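# Pull the upright nail out of its hole

## Task

Extract the nail standing upright. The robot's own body must not touch the nail, or the task may fail. Whatever the robot is still gripping when the scene ends may drop.

## Robot and tools

ROBOT. Two arms, left_arm and right_arm, each a six-joint arm with a two-finger gripper. Every arm's wrist drives are weak and loose. A block about 10 cm long juts from the wrist 3 axis along the gripper's +x and rotates with it.

FRAME. Positions, orientations (quat wxyz), velocities and targets use the scene frame: origin at table-top height, halfway between the two arms' nominal bases, +x out over the table, +z up, left_arm toward +y. Arm names do not match image sides. Printed hand poses may be a few centimetres wrong, more when the arm is stretched out. The gripper's fingers point along its +z and part along its y. end_effector_position is the spot between the pads when shut; closed fingertips extend about 19 mm past it, open ones about 6 mm.

THE ROW. Each arm-moving call uses rows of 18 numbers, always covering both arms: left_arm first (6 joints, then gripper position, force_limit, speed), then right_arm in the same 9-number layout. Joint numbers are absolute target angles in radians, in this order only: wrist 3, wrist 2, elbow, shoulder pan, wrist 1, shoulder lift. Results list joints in the same order. Stated ranges: elbow -3.142 to 3.142, every other joint -6.283 to 6.283; a target more than 0.010 rad beyond a range end, and farther out than the present angle, is rejected. Gripper numbers lie in [-1, 1]: position +1 fully open (85 mm), about -0.8 pads touching, -1 close until blocked; force_limit sets how hard it may squeeze; speed sets finger rate (about 20, 85, 150 mm/s at -1, 0, +1). All three begin at +1. To leave a gripper unchanged, resend its last three numbers; a 0 counts as a real command.

TOOLS.
execute_actions(actions, cameras): actions is a list of actions; each action is up to 15 rows, one row per 1/30 s step, the final row repeated to fill 15 steps. An empty list just returns state and images. Joint targets advance no faster than the drive allows (2.09 rad/s for shoulder joints, 3.14 for the rest) and are capped near the measured angle, so big jumps take several actions.
move(target, speed, blend, stop_force, zero, blocking, cameras): target is one 18-number row or a list of up to 15 rows; all joints of both arms travel together toward those absolute angles. speed is rad/s for the joint with farthest to go, 0.01 to 3.14, default 0.5. blend (rad) rounds corners at intermediate targets. stop_force (4 to 120 N, one value for both arms) halts an arm once its wrist sensor feels that much push against its motion; use a slow speed when approaching contact, and omit stop_force when backing away from something. zero (default true) resets the baseline before the move. blocking=false returns early and lets a later move replace this one; it cannot be combined with stop_force. The result adds a move: line such as done, off_target, moving, held or fault; done does not prove there was no contact.
wait(seconds 0 to 10): let time pass holding the last commands.
stop(): brake a running move; fingers keep moving.
zoom_image(camera, region [x0,y0,x1,y1] pixels, at most 504x504): enlarge part of the latest image from cam_high, cam_low, cam_work, cam_left_wrist or cam_right_wrist (all 672x504).
zero_wrist_force(arm): make the current wrist force and torque readings the new zero.
finished_scene(scene): close the current scene, giving its number; irreversible.

READING RESULTS. Joint positions, Joint velocities (rad, rad/s), Joint targets (where joints are being driven now), Tool commands, and Joint torques (total drive output including gravity; positive means toward larger angle). Wrist force and torque are in the gripper's own axes, plus a line with the peak since the last shown. position_measured is in counts: 3 open, about 78 = 60 mm, 130 = 40 mm, 180 = 20 mm, 230 pads meeting. object_status: 0 moving, 1 blocked while opening, 2 blocked while closing (a grip), 3 reached target or fully shut. To grip, command -1 and hold it until status reads 2. A "joint command not followed" line means the anti-collision check between the arms altered targets. "joint sent to its limit" means a joint was clamped at its end.

AVOID. Any contact over roughly 150 N or joint torque over its limit (wrist joints only about 34 to 37.5 N m; a held load counts) halts that arm for 10 s. The arms are stiff, so aiming even slightly beyond a firm contact can trigger that. Do not let the arms or their grippers collide or squeeze each other. Do not touch the nail with the robot itself, drop things, release a moving part, slam, or push hard. Nothing may end up off the table. Pull straight so the gripper is not twisted or overloaded, and do not squeeze hard on something still seated. Release whatever is held before finishing. Long loaded or outstretched holds heat motors; at 85 °C the arm brakes for 30 to 60 s or more. Time spent thinking lets the simulation keep running, and loose objects may occasionally be nudged.

Each tool is called by a JSON object that holds its "method" and its "body", one argument or row to a line.

## Session

{"method": "execute_actions", "body": {
  "actions": []
}}

Scene clock: 0.00 s.
left_arm: end_effector_position=(+0.6126, +0.7399, +0.1698) position_measured=3 object_status=3 end_effector_quat_wxyz=(-0.097, +0.666, +0.736, +0.070) | right_arm: end_effector_position=(+1.1375, +0.1919, +0.2019) position_measured=3 object_status=3 end_effector_quat_wxyz=(-0.135, +0.738, +0.489, +0.445)
Joint names: [wrist 3, wrist 2, elbow, shoulder pan, wrist 1, shoulder lift]
Joint positions: left_arm=[1.385 -1.342 2.036 -0.06 -2.121 -1.416] | right_arm=[2.765 1.694 -1.115 3.874 -0.113 -2.522]
Joint velocities: within noise
Joint torques (N m): no reading
Motor temperatures (°C): left_arm=[32 33 29 27 36 30] | right_arm=[35 25 29 32 37 30]
Wrist force (N): no reading
Wrist torque (N m): no reading
Wrist force, peak (N): no reading
Joint targets: left_arm=[1.385 -1.342 2.036 -0.060 -2.121 -1.416] | right_arm=[2.765 1.694 -1.115 3.874 -0.113 -2.522]
Tool commands: left_gripper/position=+1.0 left_gripper/force_limit=+1.0 left_gripper/speed=+1.0 right_gripper/position=+1.0 right_gripper/force_limit=+1.0 right_gripper/speed=+1.0

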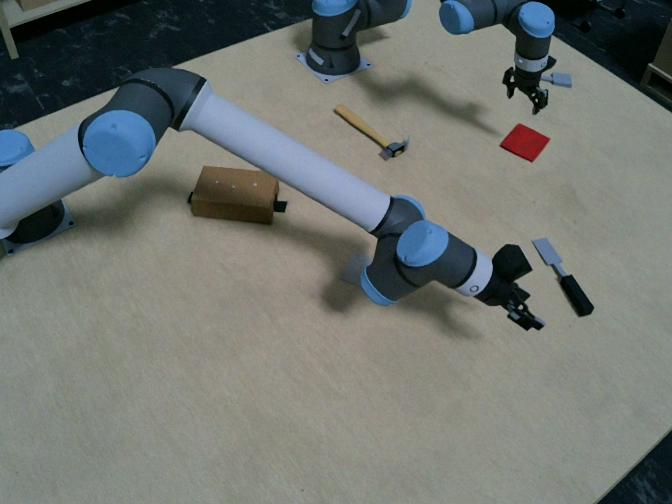

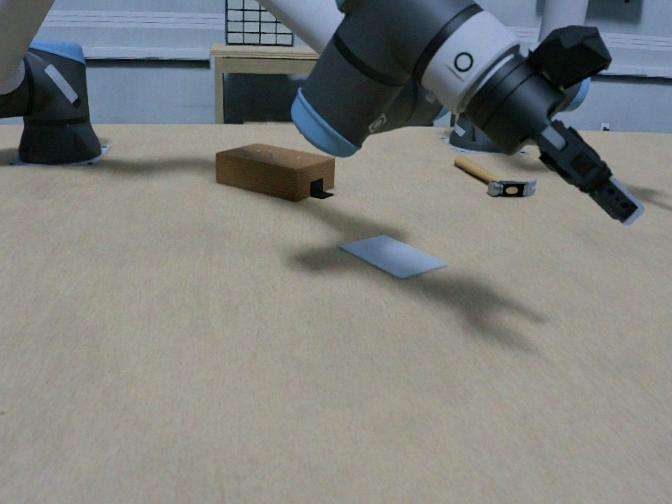

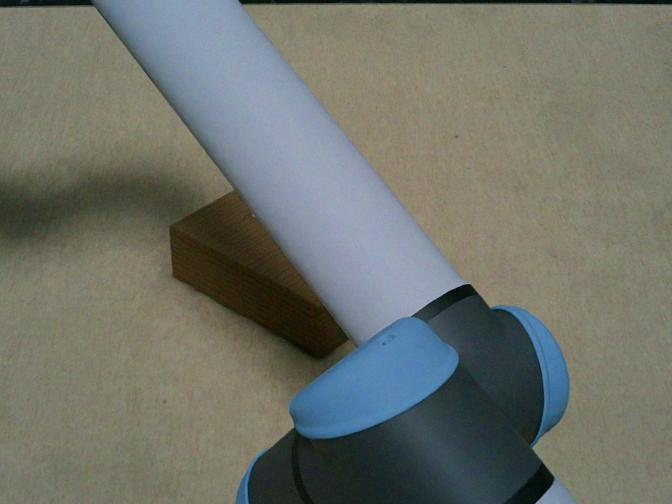

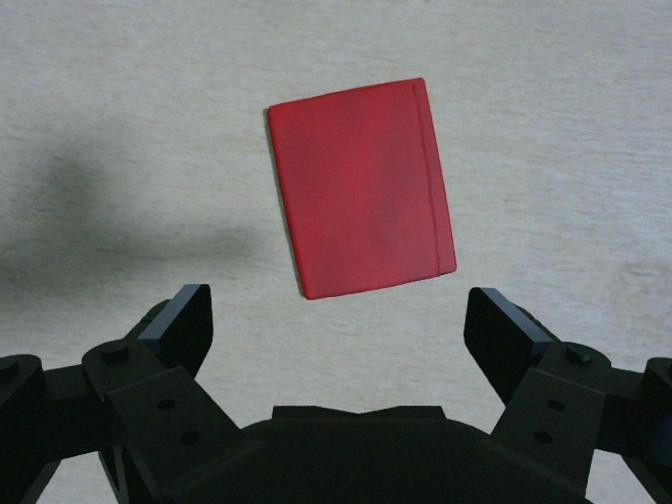

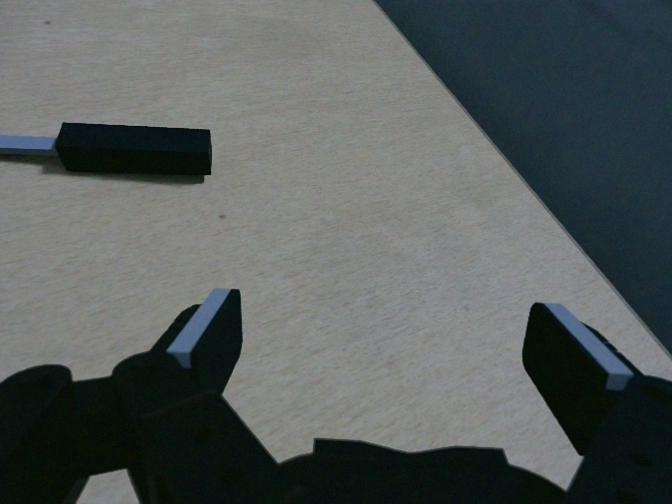

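{"method": "zoom_image", "body": {
  "camera": "cam_high",
  "region": [170, 90, 430, 285]
}}

{"method": "zoom_image", "body": {
  "camera": "cam_low",
  "region": [200, 130, 350, 240]
}}

{"method": "zoom_image", "body": {
  "camera": "cam_low",
  "region": [430, 130, 580, 240]
}}

{"method": "zoom_image", "body": {
  "camera": "cam_high",
  "region": [320, 90, 420, 165]
}}

{"method": "zoom_image", "body": {
  "camera": "cam_high",
  "region": [180, 150, 300, 240]
}}

Scaled by 1.938 from the camera's 672x504 image, which has a finer 960x720 frame.

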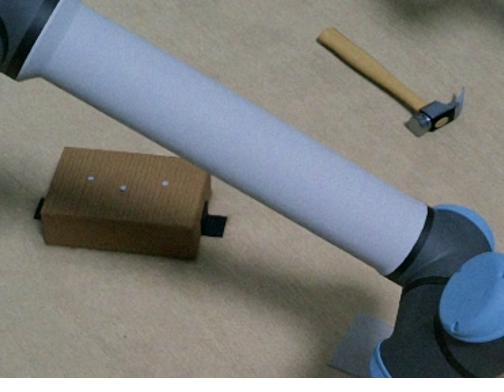

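Scaled by 3.360 from the camera's 672x504 image, which has a finer 960x720 frame.

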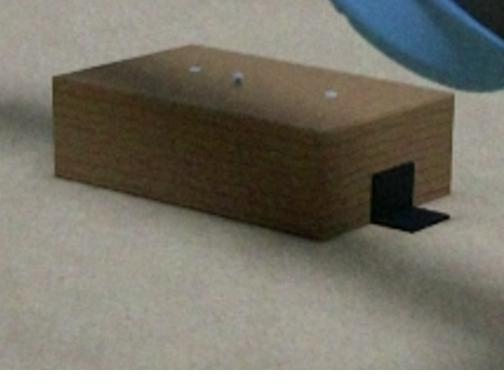

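Scaled by 3.360 from the camera's 672x504 image, which has a finer 960x720 frame.

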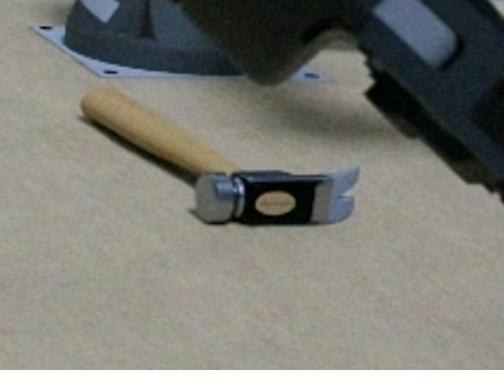

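Scaled by 5.040 from the camera's 672x504 image, which has a finer 960x720 frame.

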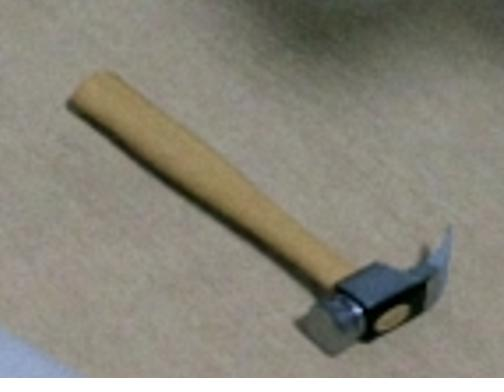

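Scaled by 4.200 from the camera's 672x504 image, which has a finer 960x720 frame.

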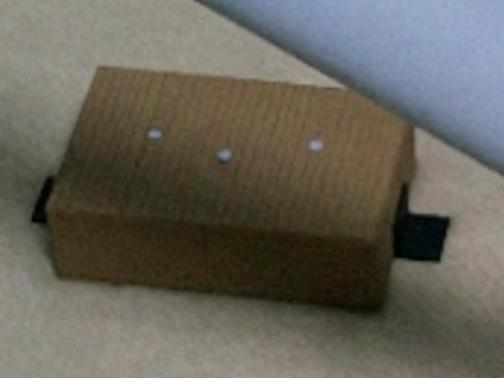

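{"method": "move", "body": {
  "target": [1.385,-1.342,2.036,-0.06,-2.121,-1.416,1,1,1,2.765,1.694,-1.115,3.1,-0.113,-2.3,1,1,1],
  "cameras": ["all"]
}}

Scene clock: 4.57 s.
left_arm: end_effector_position=(+0.6128, +0.7399, +0.1698) position_measured=3 object_status=3 end_effector_quat_wxyz=(-0.097, +0.666, +0.736, +0.069) | right_arm: end_effector_position=(+1.3329, -0.7667, +0.4880) position_measured=3 object_status=3 end_effector_quat_wxyz=(+0.066, +0.811, +0.171, +0.556)
Joint names: [wrist 3, wrist 2, elbow, shoulder pan, wrist 1, shoulder lift]
Joint positions: left_arm=[1.385 -1.342 2.036 -0.06 -2.121 -1.416] | right_arm=[2.765 1.694 -1.115 3.1 -0.113 -2.3]
Joint torques (N m): left_arm=[1.17 -0.57 -46.23 15.72 -8.11 -37.33] | right_arm=[3.02 2 39.97 -18.27 0.08 129.45]
Wrist force (N): left_arm=[-0.1 -0.1 0.2] | right_arm=[-0.4 -0.1 -0.1]
Wrist torque (N m): left_arm=[-0.01 0.01 0.00] | right_arm=[-0.03 0.04 -0.05]
Wrist force, peak (N): left_arm=[0.2 -0.5 0.3] | right_arm=[-3.2 9.6 -2.3]
Joint targets: left_arm=[1.385 -1.342 2.036 -0.060 -2.121 -1.416] | right_arm=[2.765 1.694 -1.115 3.100 -0.113 -2.300]
move: done

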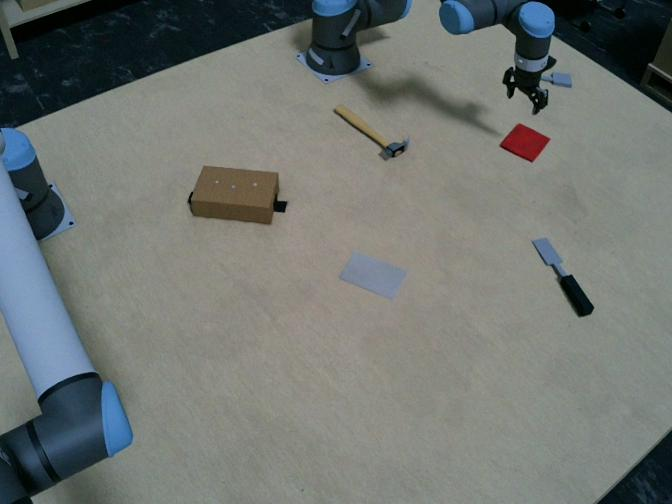

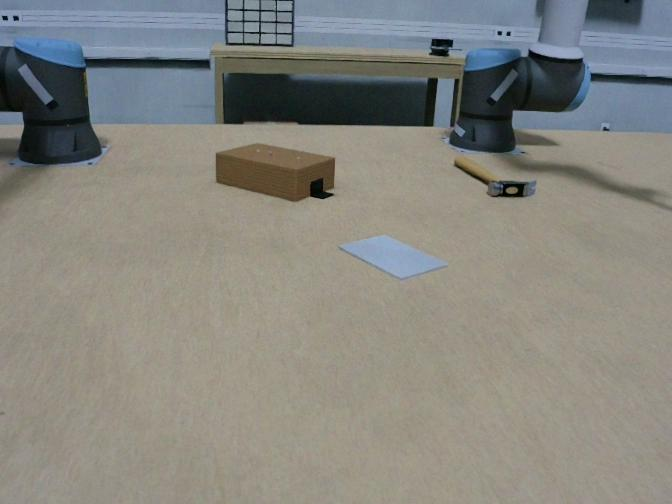

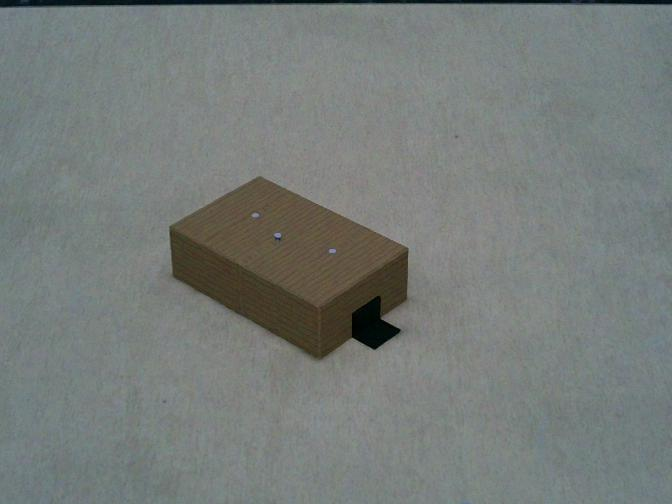

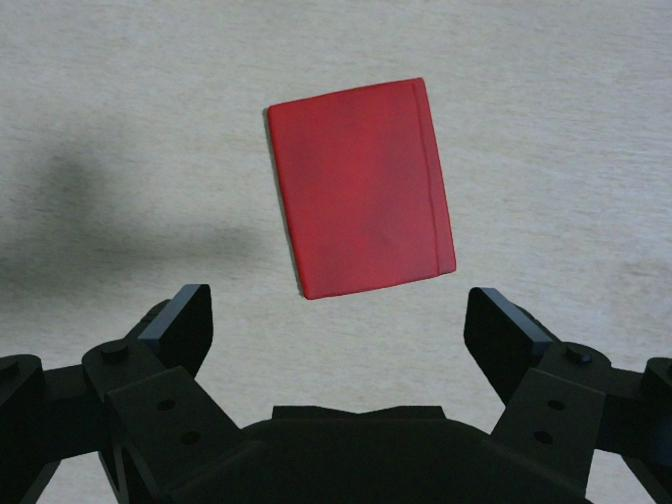

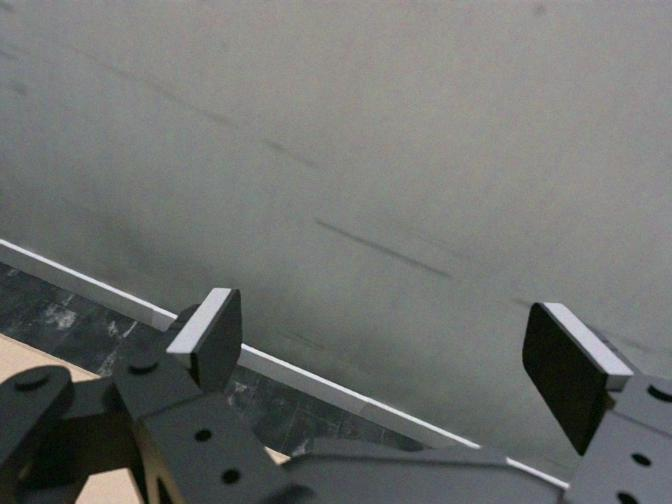

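{"method": "move", "body": {
  "target": [-0.512,-1.571,2.105,-0.512,-1.803,-1.873,1,1,1,2.765,1.694,-1.115,3.1,-0.113,-2.3,1,1,1],
  "speed": 0.8,
  "cameras": ["cam_high","cam_left_wrist"]
}}

{"method": "zoom_image", "body": {
  "camera": "cam_work",
  "region": [150, 160, 420, 370]
}}

Scene clock: 11.27 s.
left_arm: end_effector_position=(+0.4505, +0.4540, +0.3503) position_measured=3 object_status=3 end_effector_quat_wxyz=(+0.000, +0.009, +1.000, +0.000) | right_arm: end_effector_position=(+1.3328, -0.7669, +0.4881) position_measured=3 object_status=3 end_effector_quat_wxyz=(+0.066, +0.811, +0.171, +0.556)
Joint names: [wrist 3, wrist 2, elbow, shoulder pan, wrist 1, shoulder lift]
Joint positions: left_arm=[-0.512 -1.571 2.105 -0.512 -1.803 -1.873] | right_arm=[2.765 1.694 -1.115 3.1 -0.113 -2.3]
Joint torques (N m): left_arm=[-1.76 -2.18 -41.73 -12.09 -0.67 -37.36] | right_arm=[3.05 2.64 49.93 -14.11 2.27 126.56]
Wrist force (N): left_arm=[-0.5 0.1 0.0] | right_arm=[-0.3 0.1 0.2]
Wrist torque (N m): left_arm=[-0.13 0.17 -0.01] | right_arm=[0.03 0.02 -0.04]
Wrist force, peak (N): left_arm=[1.0 0.5 1.1] | right_arm=[-1.0 -0.2 0.3]
Joint targets: left_arm=[-0.512 -1.571 2.105 -0.512 -1.803 -1.873] | right_arm=[2.765 1.694 -1.115 3.100 -0.113 -2.300]
move: done
Images, in order (width x height): cam_high 672x504, cam_left_wrist 672x504.

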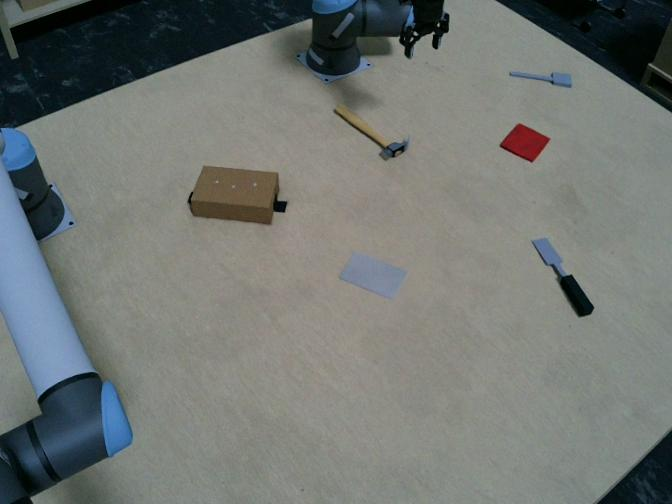

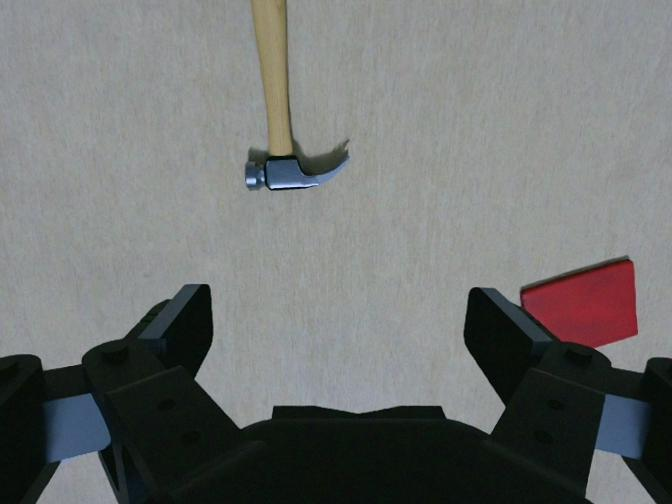

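This scene's latest camera images include none from cam_work. They are from: cam_high, cam_left_wrist. cam_work's image comes with the result of a call that names it in "cameras".

{"method": "move", "body": {
  "target": [-0.833,-1.571,2.336,-0.833,-1.7725,-2.1345,1,1,1,2.765,1.694,-1.115,3.1,-0.113,-2.3,1,1,1],
  "speed": 0.8,
  "cameras": ["cam_high","cam_left_wrist","cam_work","cam_low"]
}}

{"method": "zoom_image", "body": {
  "camera": "cam_work",
  "region": [220, 180, 380, 300]
}}

Scene clock: 12.93 s.
left_arm: end_effector_position=(+0.2998, +0.4030, +0.3003) position_measured=3 object_status=3 end_effector_quat_wxyz=(+0.000, +0.009, +1.000, +0.000) | right_arm: end_effector_position=(+1.3328, -0.7669, +0.4881) position_measured=3 object_status=3 end_effector_quat_wxyz=(+0.066, +0.811, +0.171, +0.556)
Joint names: [wrist 3, wrist 2, elbow, shoulder pan, wrist 1, shoulder lift]
Joint positions: left_arm=[-0.833 -1.571 2.336 -0.833 -1.773 -2.134] | right_arm=[2.765 1.694 -1.115 3.1 -0.113 -2.3]
Joint torques (N m): left_arm=[-2.01 -0.41 -40.33 -13.21 -0.15 -17.92] | right_arm=[2.94 2.17 49.11 -11.93 3.18 127.87]
Wrist force (N): left_arm=[-0.3 -0.1 -0.1] | right_arm=[-0.4 0.2 0.1]
Wrist torque (N m): left_arm=[-0.13 0.10 0.04] | right_arm=[0.03 0.05 -0.05]
Wrist force, peak (N): left_arm=[-3.8 1.6 -1.2] | right_arm=[-0.7 0.4 0.6]
Joint targets: left_arm=[-0.833 -1.571 2.336 -0.833 -1.772 -2.135] | right_arm=[2.765 1.694 -1.115 3.100 -0.113 -2.300]
move: done
Images, in order (width x height): cam_high 672x504, cam_low 672x504, cam_work 672x504, cam_left_wrist 672x504.

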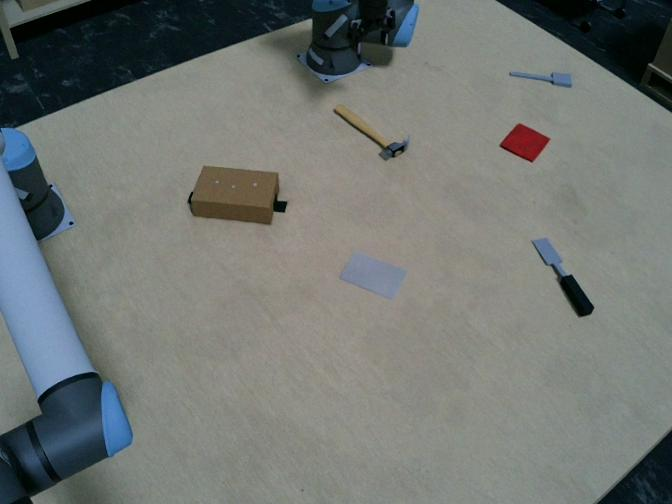

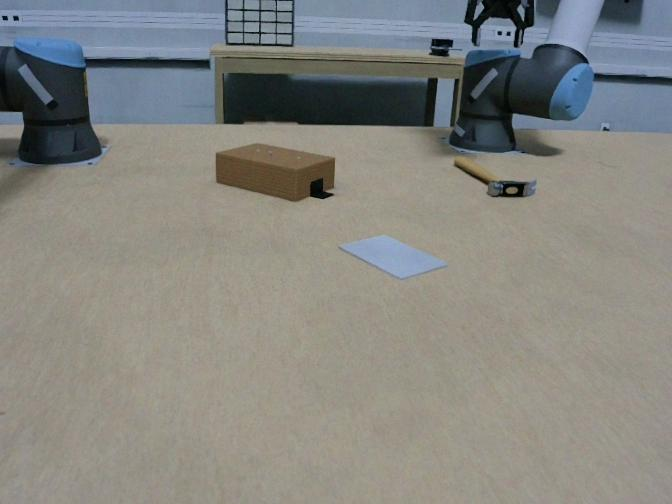

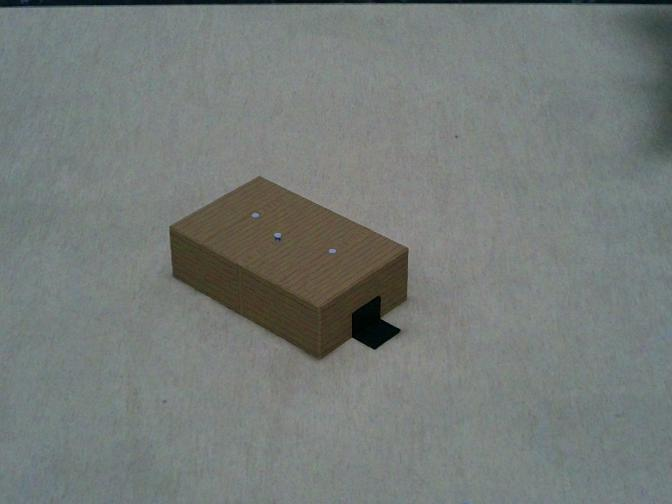

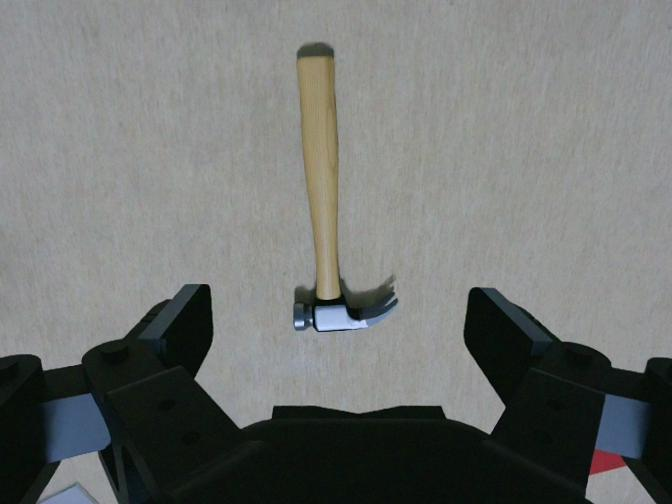

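Scaled by 3.150 from the camera's 672x504 image, which has a finer 960x720 frame.

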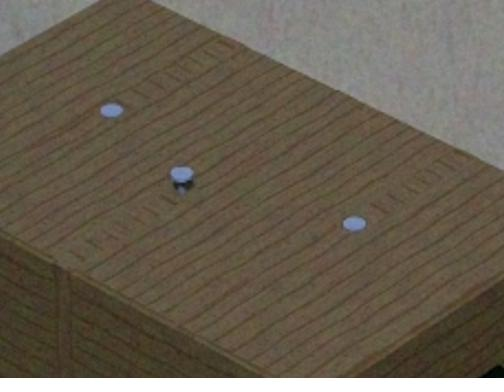

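{"method": "move", "body": {
  "target": [-1.138,-1.571,1.671,-1.138,-1.758,-1.484,1,1,1,2.765,1.694,-1.115,3.1,-0.113,-2.3,1,1,1],
  "speed": 0.8,
  "cameras": ["cam_high","cam_left_wrist","cam_work"]
}}

{"method": "zoom_image", "body": {
  "camera": "cam_left_wrist",
  "region": [168, 0, 504, 252]
}}

Scene clock: 15.80 s.
left_arm: end_effector_position=(+0.3921, -0.0487, +0.4010) position_measured=3 object_status=3 end_effector_quat_wxyz=(+0.000, +0.009, +1.000, +0.000) | right_arm: end_effector_position=(+1.3328, -0.7669, +0.4881) position_measured=3 object_status=3 end_effector_quat_wxyz=(+0.066, +0.811, +0.171, +0.556)
Joint names: [wrist 3, wrist 2, elbow, shoulder pan, wrist 1, shoulder lift]
Joint positions: left_arm=[-1.138 -1.571 1.671 -1.138 -1.758 -1.484] | right_arm=[2.765 1.694 -1.115 3.1 -0.113 -2.3]
Joint torques (N m): left_arm=[-1.69 0.53 -55.58 -13.75 -0.21 -41.53] | right_arm=[2.82 1.21 48.2 -10.8 4.44 125.3]
Wrist force (N): left_arm=[-0.3 -0.3 -0.5] | right_arm=[-0.7 0.2 0.4]
Wrist torque (N m): left_arm=[-0.17 0.02 0.07] | right_arm=[0.04 0.09 -0.04]
Wrist force, peak (N): left_arm=[-0.9 -6.4 -0.1] | right_arm=[-0.9 0.2 0.5]
Joint targets: left_arm=[-1.138 -1.571 1.671 -1.138 -1.758 -1.484] | right_arm=[2.765 1.694 -1.115 3.100 -0.113 -2.300]
move: done
Images, in order (width x height): cam_high 672x504, cam_work 672x504, cam_left_wrist 672x504.

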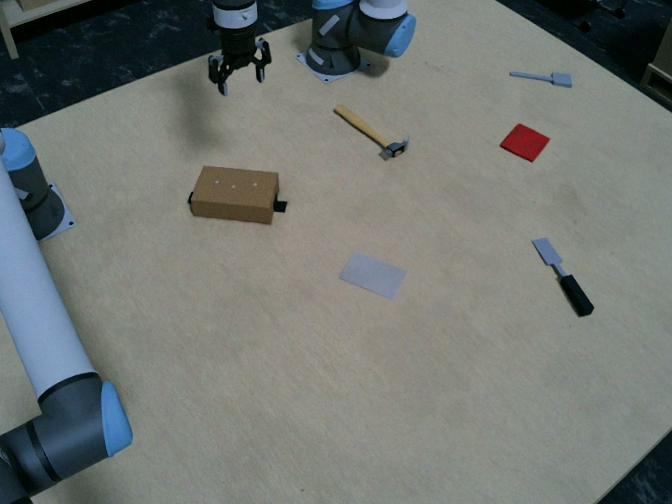

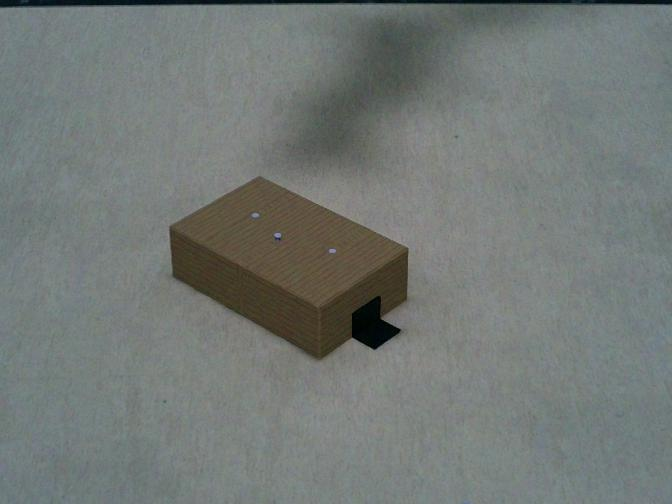

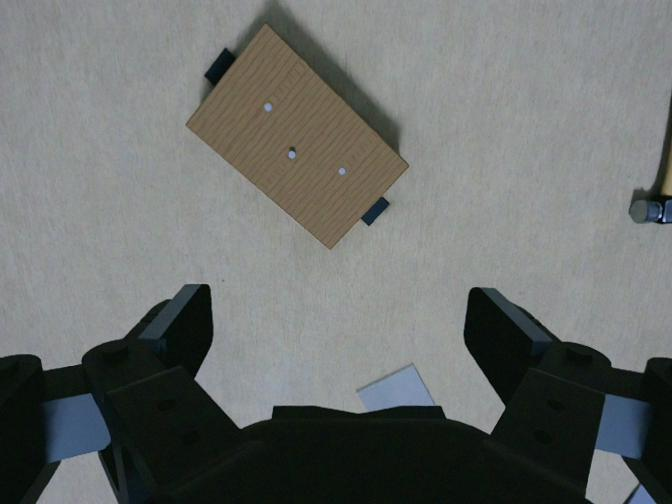

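Scaled by 1.500 from the camera's 672x504 image, which has a finer 960x720 frame.

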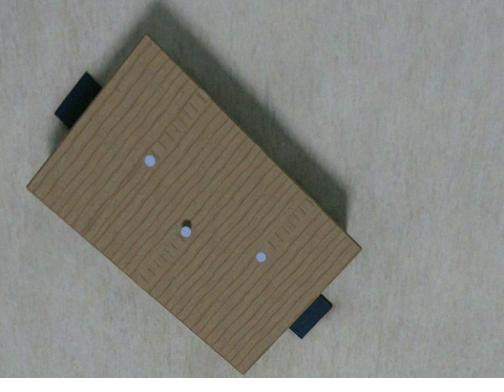

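{"method": "move", "body": {
  "target": [-0.861,-1.5708,2.5932,-0.8428,-2.3077,-1.8563,1,1,1,2.765,1.694,-1.115,3.1,-0.113,-2.3,1,1,1],
  "speed": 0.8,
  "cameras": ["cam_high","cam_left_wrist","cam_low"]
}}

Scene clock: 22.40 s.
left_arm: end_effector_position=(+0.3101, +0.3857, +0.1006) position_measured=3 object_status=3 end_effector_quat_wxyz=(+0.000, +0.000, +1.000, +0.000) | right_arm: end_effector_position=(+1.3328, -0.7669, +0.4881) position_measured=3 object_status=3 end_effector_quat_wxyz=(+0.066, +0.811, +0.171, +0.556)
Joint names: [wrist 3, wrist 2, elbow, shoulder pan, wrist 1, shoulder lift]
Joint positions: left_arm=[-0.861 -1.571 2.593 -0.843 -2.308 -1.856] | right_arm=[2.765 1.694 -1.115 3.1 -0.113 -2.3]
Joint torques (N m): left_arm=[1.74 0.53 -29.63 16.63 -8.82 -27.51] | right_arm=[2.96 -0.1 46.8 -7.61 6.22 124.18]
Wrist force (N): left_arm=[-0.1 0.5 -0.1] | right_arm=[-0.6 0.1 0.4]
Wrist torque (N m): left_arm=[-0.02 0.09 0.00] | right_arm=[0.02 0.07 -0.05]
Wrist force, peak (N): left_arm=[1.6 4.1 2.8] | right_arm=[-1.1 0.1 0.7]
Joint targets: left_arm=[-0.861 -1.571 2.593 -0.843 -2.308 -1.856] | right_arm=[2.765 1.694 -1.115 3.100 -0.113 -2.300]
move: done
Images, in order (width x height): cam_high 672x504, cam_low 672x504, cam_left_wrist 672x504.

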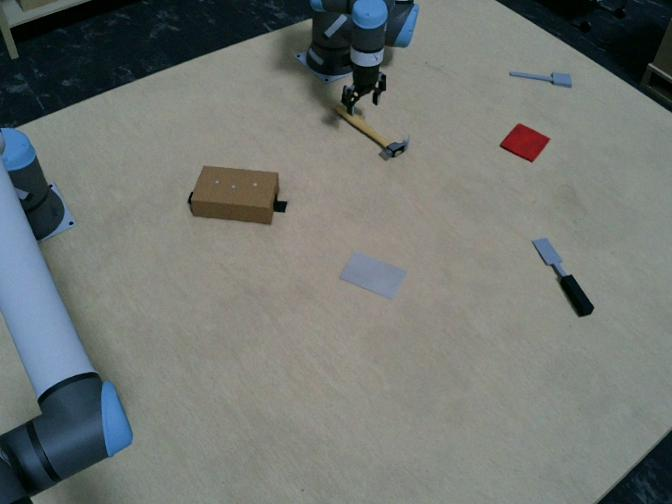

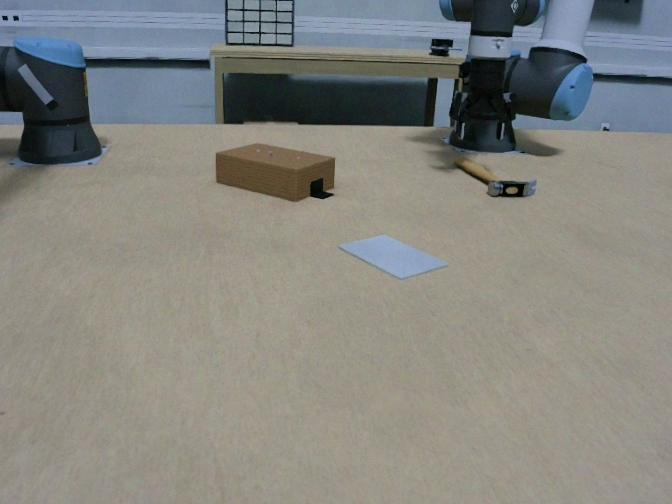

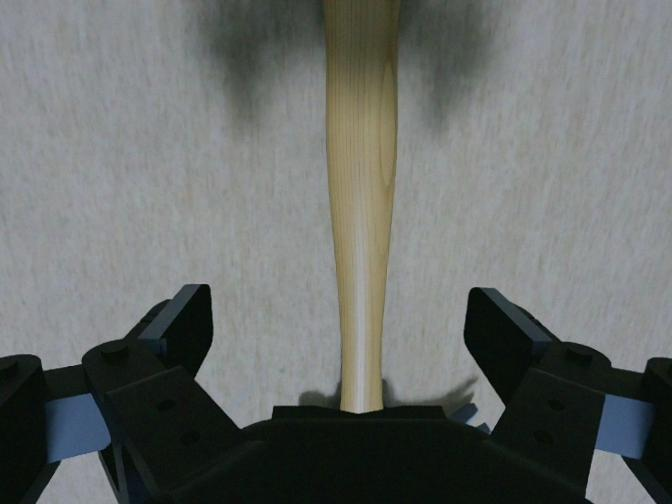

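{"method": "move", "body": {
  "target": [-0.839,-1.5708,2.6782,-0.8209,-2.5886,-1.6604,1,1,1,2.765,1.694,-1.115,3.1,-0.113,-2.3,1,1,1],
  "speed": 0.15,
  "stop_force": 12,
  "cameras": ["cam_high","cam_left_wrist","cam_low"]
}}

{"method": "zoom_image", "body": {
  "camera": "cam_low",
  "region": [420, 100, 580, 220]
}}

Scene clock: 25.87 s.
left_arm: end_effector_position=(+0.3101, +0.3980, +0.0207) position_measured=3 object_status=3 end_effector_quat_wxyz=(+0.000, +0.000, +1.000, +0.000) | right_arm: end_effector_position=(+1.3328, -0.7669, +0.4881) position_measured=3 object_status=3 end_effector_quat_wxyz=(+0.066, +0.811, +0.171, +0.556)
Joint names: [wrist 3, wrist 2, elbow, shoulder pan, wrist 1, shoulder lift]
Joint positions: left_arm=[-0.839 -1.571 2.678 -0.821 -2.589 -1.66] | right_arm=[2.765 1.694 -1.115 3.1 -0.113 -2.3]
Joint torques (N m): left_arm=[1.73 0.59 -22.15 12.7 -8.19 -5.97] | right_arm=[2.71 -0.84 45.27 -3.09 7.47 123.77]
Wrist force (N): left_arm=[-0.2 0.3 -0.3] | right_arm=[-0.6 0.1 0.2]
Wrist torque (N m): left_arm=[-0.09 0.11 0.02] | right_arm=[0.02 0.08 -0.04]
Wrist force, peak (N): left_arm=[-0.2 0.5 0.5] | right_arm=[-1.0 0.0 0.3]
Joint targets: left_arm=[-0.839 -1.571 2.678 -0.821 -2.589 -1.660] | right_arm=[2.765 1.694 -1.115 3.100 -0.113 -2.300]
move: done
Images, in order (width x height): cam_high 672x504, cam_low 672x504, cam_left_wrist 672x504.

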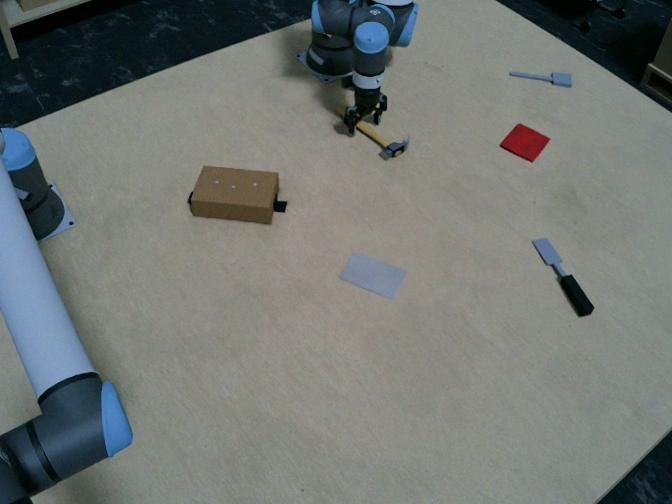

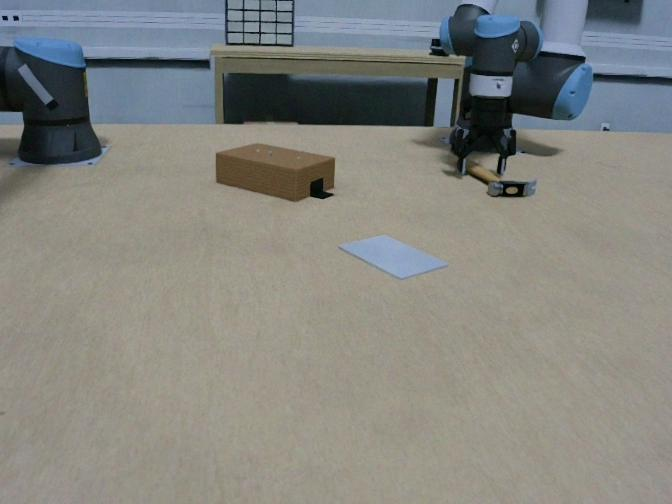

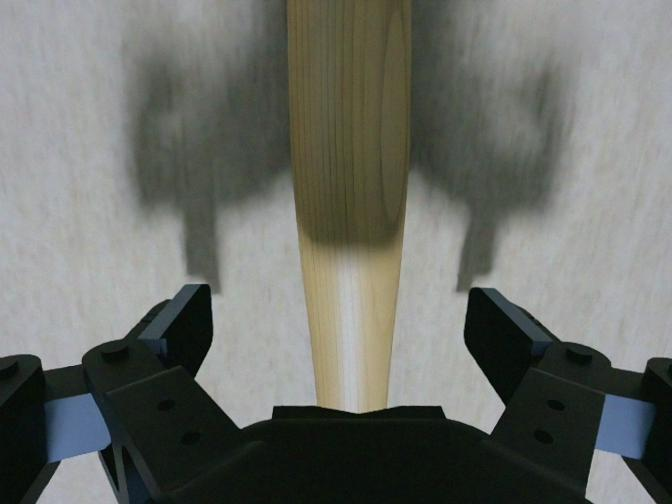

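Scaled by 3.150 from the camera's 672x504 image, which has a finer 960x720 frame.

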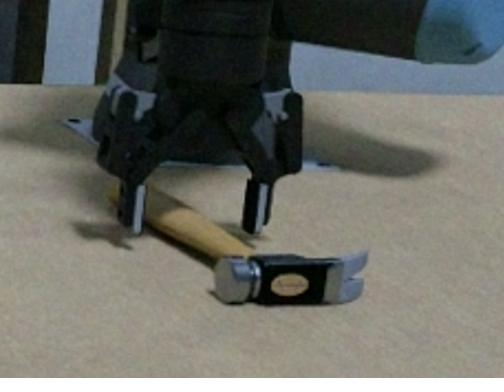

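{"method": "move", "body": {
  "target": [
    [-0.8315,-1.5708,2.6782,-0.8134,-2.5886,-1.6604,1,1,1,2.765,1.694,-1.115,3.1,-0.113,-2.3,1,1,1],
    [-0.8315,-1.5708,2.6782,-0.8134,-2.5886,-1.6604,-1,0.6,-1,2.765,1.694,-1.115,3.1,-0.113,-2.3,1,1,1]
  ],
  "speed": 0.1,
  "cameras": ["cam_left_wrist"]
}}

Scene clock: 30.50 s.
left_arm: end_effector_position=(+0.3113, +0.4008, +0.0207) position_measured=159 object_status=0 end_effector_quat_wxyz=(+0.000, +0.000, +1.000, +0.000) | right_arm: end_effector_position=(+1.3328, -0.7669, +0.4881) position_measured=3 object_status=3 end_effector_quat_wxyz=(+0.066, +0.811, +0.171, +0.556)
Joint names: [wrist 3, wrist 2, elbow, shoulder pan, wrist 1, shoulder lift]
Joint positions: left_arm=[-0.831 -1.571 2.678 -0.813 -2.589 -1.66] | right_arm=[2.765 1.694 -1.115 3.1 -0.113 -2.3]
Joint torques (N m): left_arm=[1.62 -0.22 -33.69 10.45 -1.84 -9.52] | right_arm=[2.73 -2.3 43.74 -1.73 9.22 122.79]
Wrist force (N): left_arm=[8.6 16.2 -36.3] | right_arm=[-0.9 0.0 -0.1]
Wrist torque (N m): left_arm=[-0.34 0.27 -0.46] | right_arm=[0.00 0.13 -0.04]
Wrist force, peak (N): left_arm=[8.5 16.3 -36.5] | right_arm=[-0.8 0.2 0.6]
Joint targets: left_arm=[-0.832 -1.571 2.678 -0.813 -2.589 -1.660] | right_arm=[2.765 1.694 -1.115 3.100 -0.113 -2.300]
move: done
Images, in order (width x height): cam_left_wrist 672x504.

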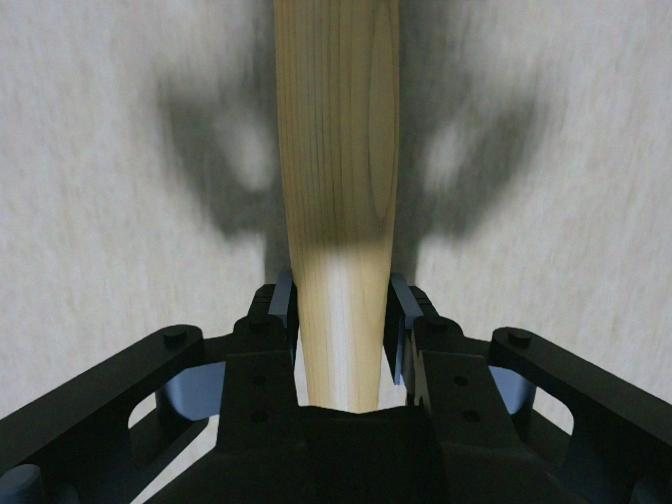

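{"method": "move", "body": {
  "target": [-0.8315,-1.5708,2.6007,-0.8134,-2.3026,-1.8689,-1,0.6,-1,2.765,1.694,-1.115,3.1,-0.113,-2.3,1,1,1],
  "speed": 0.1,
  "cameras": ["cam_left_wrist","cam_low"]
}}

{"method": "zoom_image", "body": {
  "camera": "cam_low",
  "region": [420, 100, 580, 220]
}}

Scene clock: 34.17 s.
left_arm: end_effector_position=(+0.3112, +0.4009, +0.1005) position_measured=159 object_status=2 end_effector_quat_wxyz=(+0.000, +0.000, +1.000, +0.000) | right_arm: end_effector_position=(+1.3328, -0.7669, +0.4881) position_measured=3 object_status=3 end_effector_quat_wxyz=(+0.066, +0.811, +0.171, +0.556)
Joint names: [wrist 3, wrist 2, elbow, shoulder pan, wrist 1, shoulder lift]
Joint positions: left_arm=[-0.831 -1.571 2.601 -0.813 -2.303 -1.869] | right_arm=[2.765 1.694 -1.115 3.1 -0.113 -2.3]
Joint torques (N m): left_arm=[1.56 -2.18 -46.78 -6.18 -0.78 -28.51] | right_arm=[2.53 -2.21 42.25 2.59 9.08 123.59]
Wrist force (N): left_arm=[-1.0 0.2 2.6] | right_arm=[-0.2 0.0 0.1]
Wrist torque (N m): left_arm=[-0.02 0.18 0.01] | right_arm=[0.00 0.00 -0.05]
Wrist force, peak (N): left_arm=[8.7 16.2 -36.5] | right_arm=[-0.6 0.1 0.9]
Joint targets: left_arm=[-0.832 -1.571 2.601 -0.813 -2.303 -1.869] | right_arm=[2.765 1.694 -1.115 3.100 -0.113 -2.300]
move: done
Images, in order (width x height): cam_low 672x504, cam_left_wrist 672x504.

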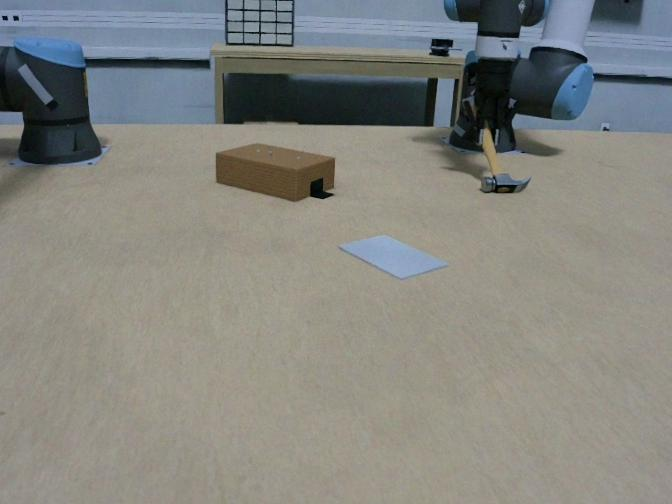

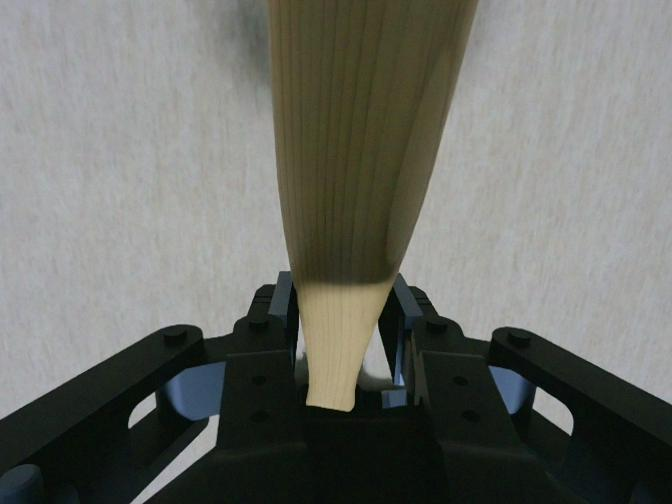

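Scaled by 3.150 from the camera's 672x504 image, which has a finer 960x720 frame.

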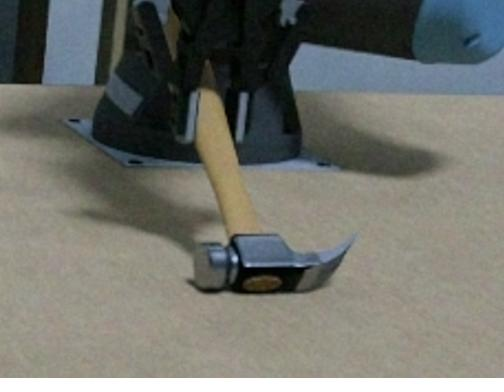

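{"method": "move", "body": {
  "target": [-0.8315,-1.5708,2.336,-0.8134,-1.7725,-2.1345,-1,0.6,-1,2.765,1.694,-1.115,3.1,-0.113,-2.3,1,1,1],
  "speed": 0.3,
  "cameras": ["cam_left_wrist","cam_low","cam_high"]
}}

{"method": "zoom_image", "body": {
  "camera": "cam_low",
  "region": [420, 60, 580, 220]
}}

Scene clock: 40.13 s.
left_arm: end_effector_position=(+0.3027, +0.4102, +0.3003) position_measured=231 object_status=0 end_effector_quat_wxyz=(+0.000, +0.000, +1.000, +0.000) | right_arm: end_effector_position=(+1.3328, -0.7669, +0.4881) position_measured=3 object_status=3 end_effector_quat_wxyz=(+0.066, +0.811, +0.171, +0.556)
Joint names: [wrist 3, wrist 2, elbow, shoulder pan, wrist 1, shoulder lift]
Joint positions: left_arm=[-0.831 -1.571 2.336 -0.813 -1.773 -2.134] | right_arm=[2.765 1.694 -1.115 3.1 -0.113 -2.3]
Joint torques (N m): left_arm=[1.61 0.29 -56.23 -9.38 -0.85 -18.99] | right_arm=[2.7 -2.39 40.66 5.89 8.91 119.11]
Wrist force (N): left_arm=[-0.2 0.5 0.0] | right_arm=[-0.3 -0.1 -0.1]
Wrist torque (N m): left_arm=[-0.04 0.10 0.03] | right_arm=[-0.01 0.02 -0.05]
Wrist force, peak (N): left_arm=[0.1 0.3 5.7] | right_arm=[-0.9 0.1 0.5]
Joint targets: left_arm=[-0.832 -1.571 2.336 -0.813 -1.772 -2.135] | right_arm=[2.765 1.694 -1.115 3.100 -0.113 -2.300]
move: done
Images, in order (width x height): cam_high 672x504, cam_low 672x504, cam_left_wrist 672x504.

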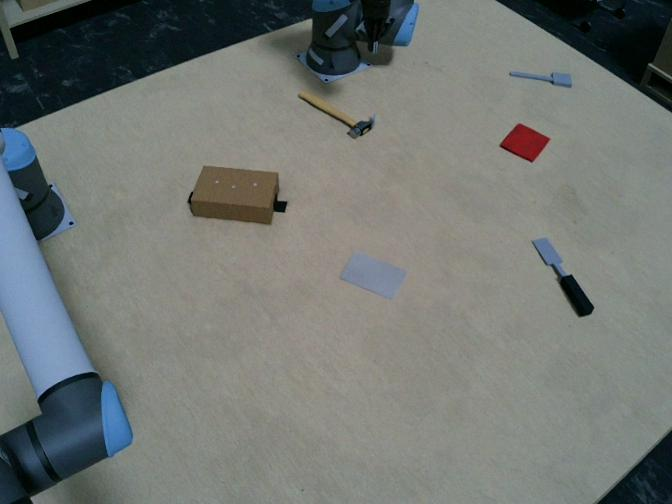

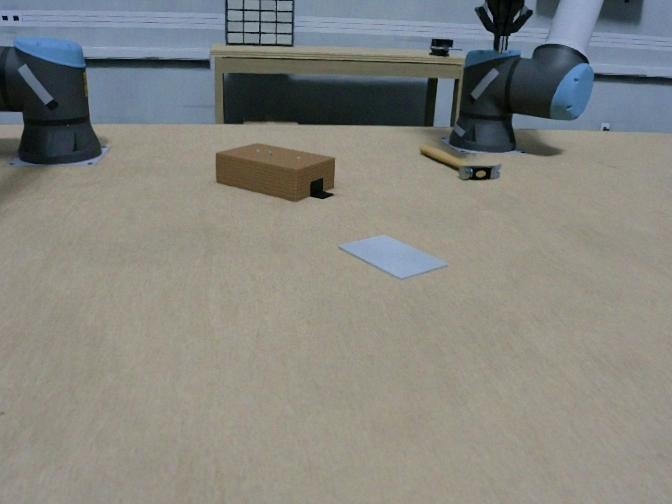

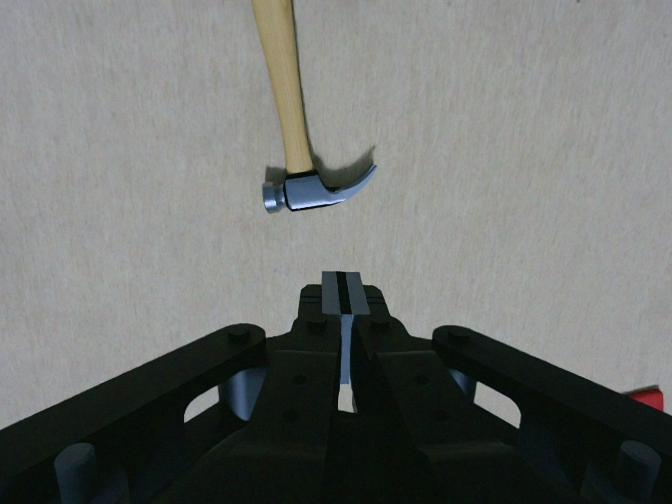

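Scaled by 3.150 from the camera's 672x504 image, which has a finer 960x720 frame.

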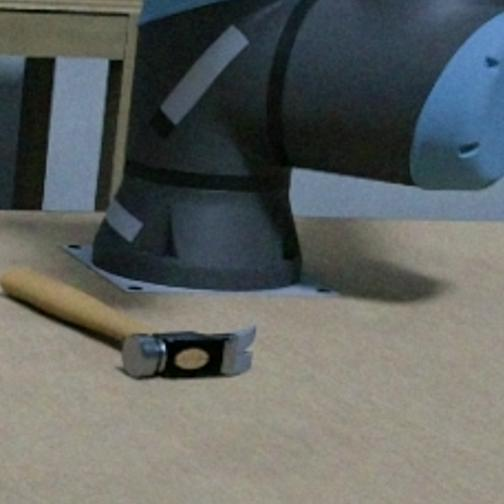

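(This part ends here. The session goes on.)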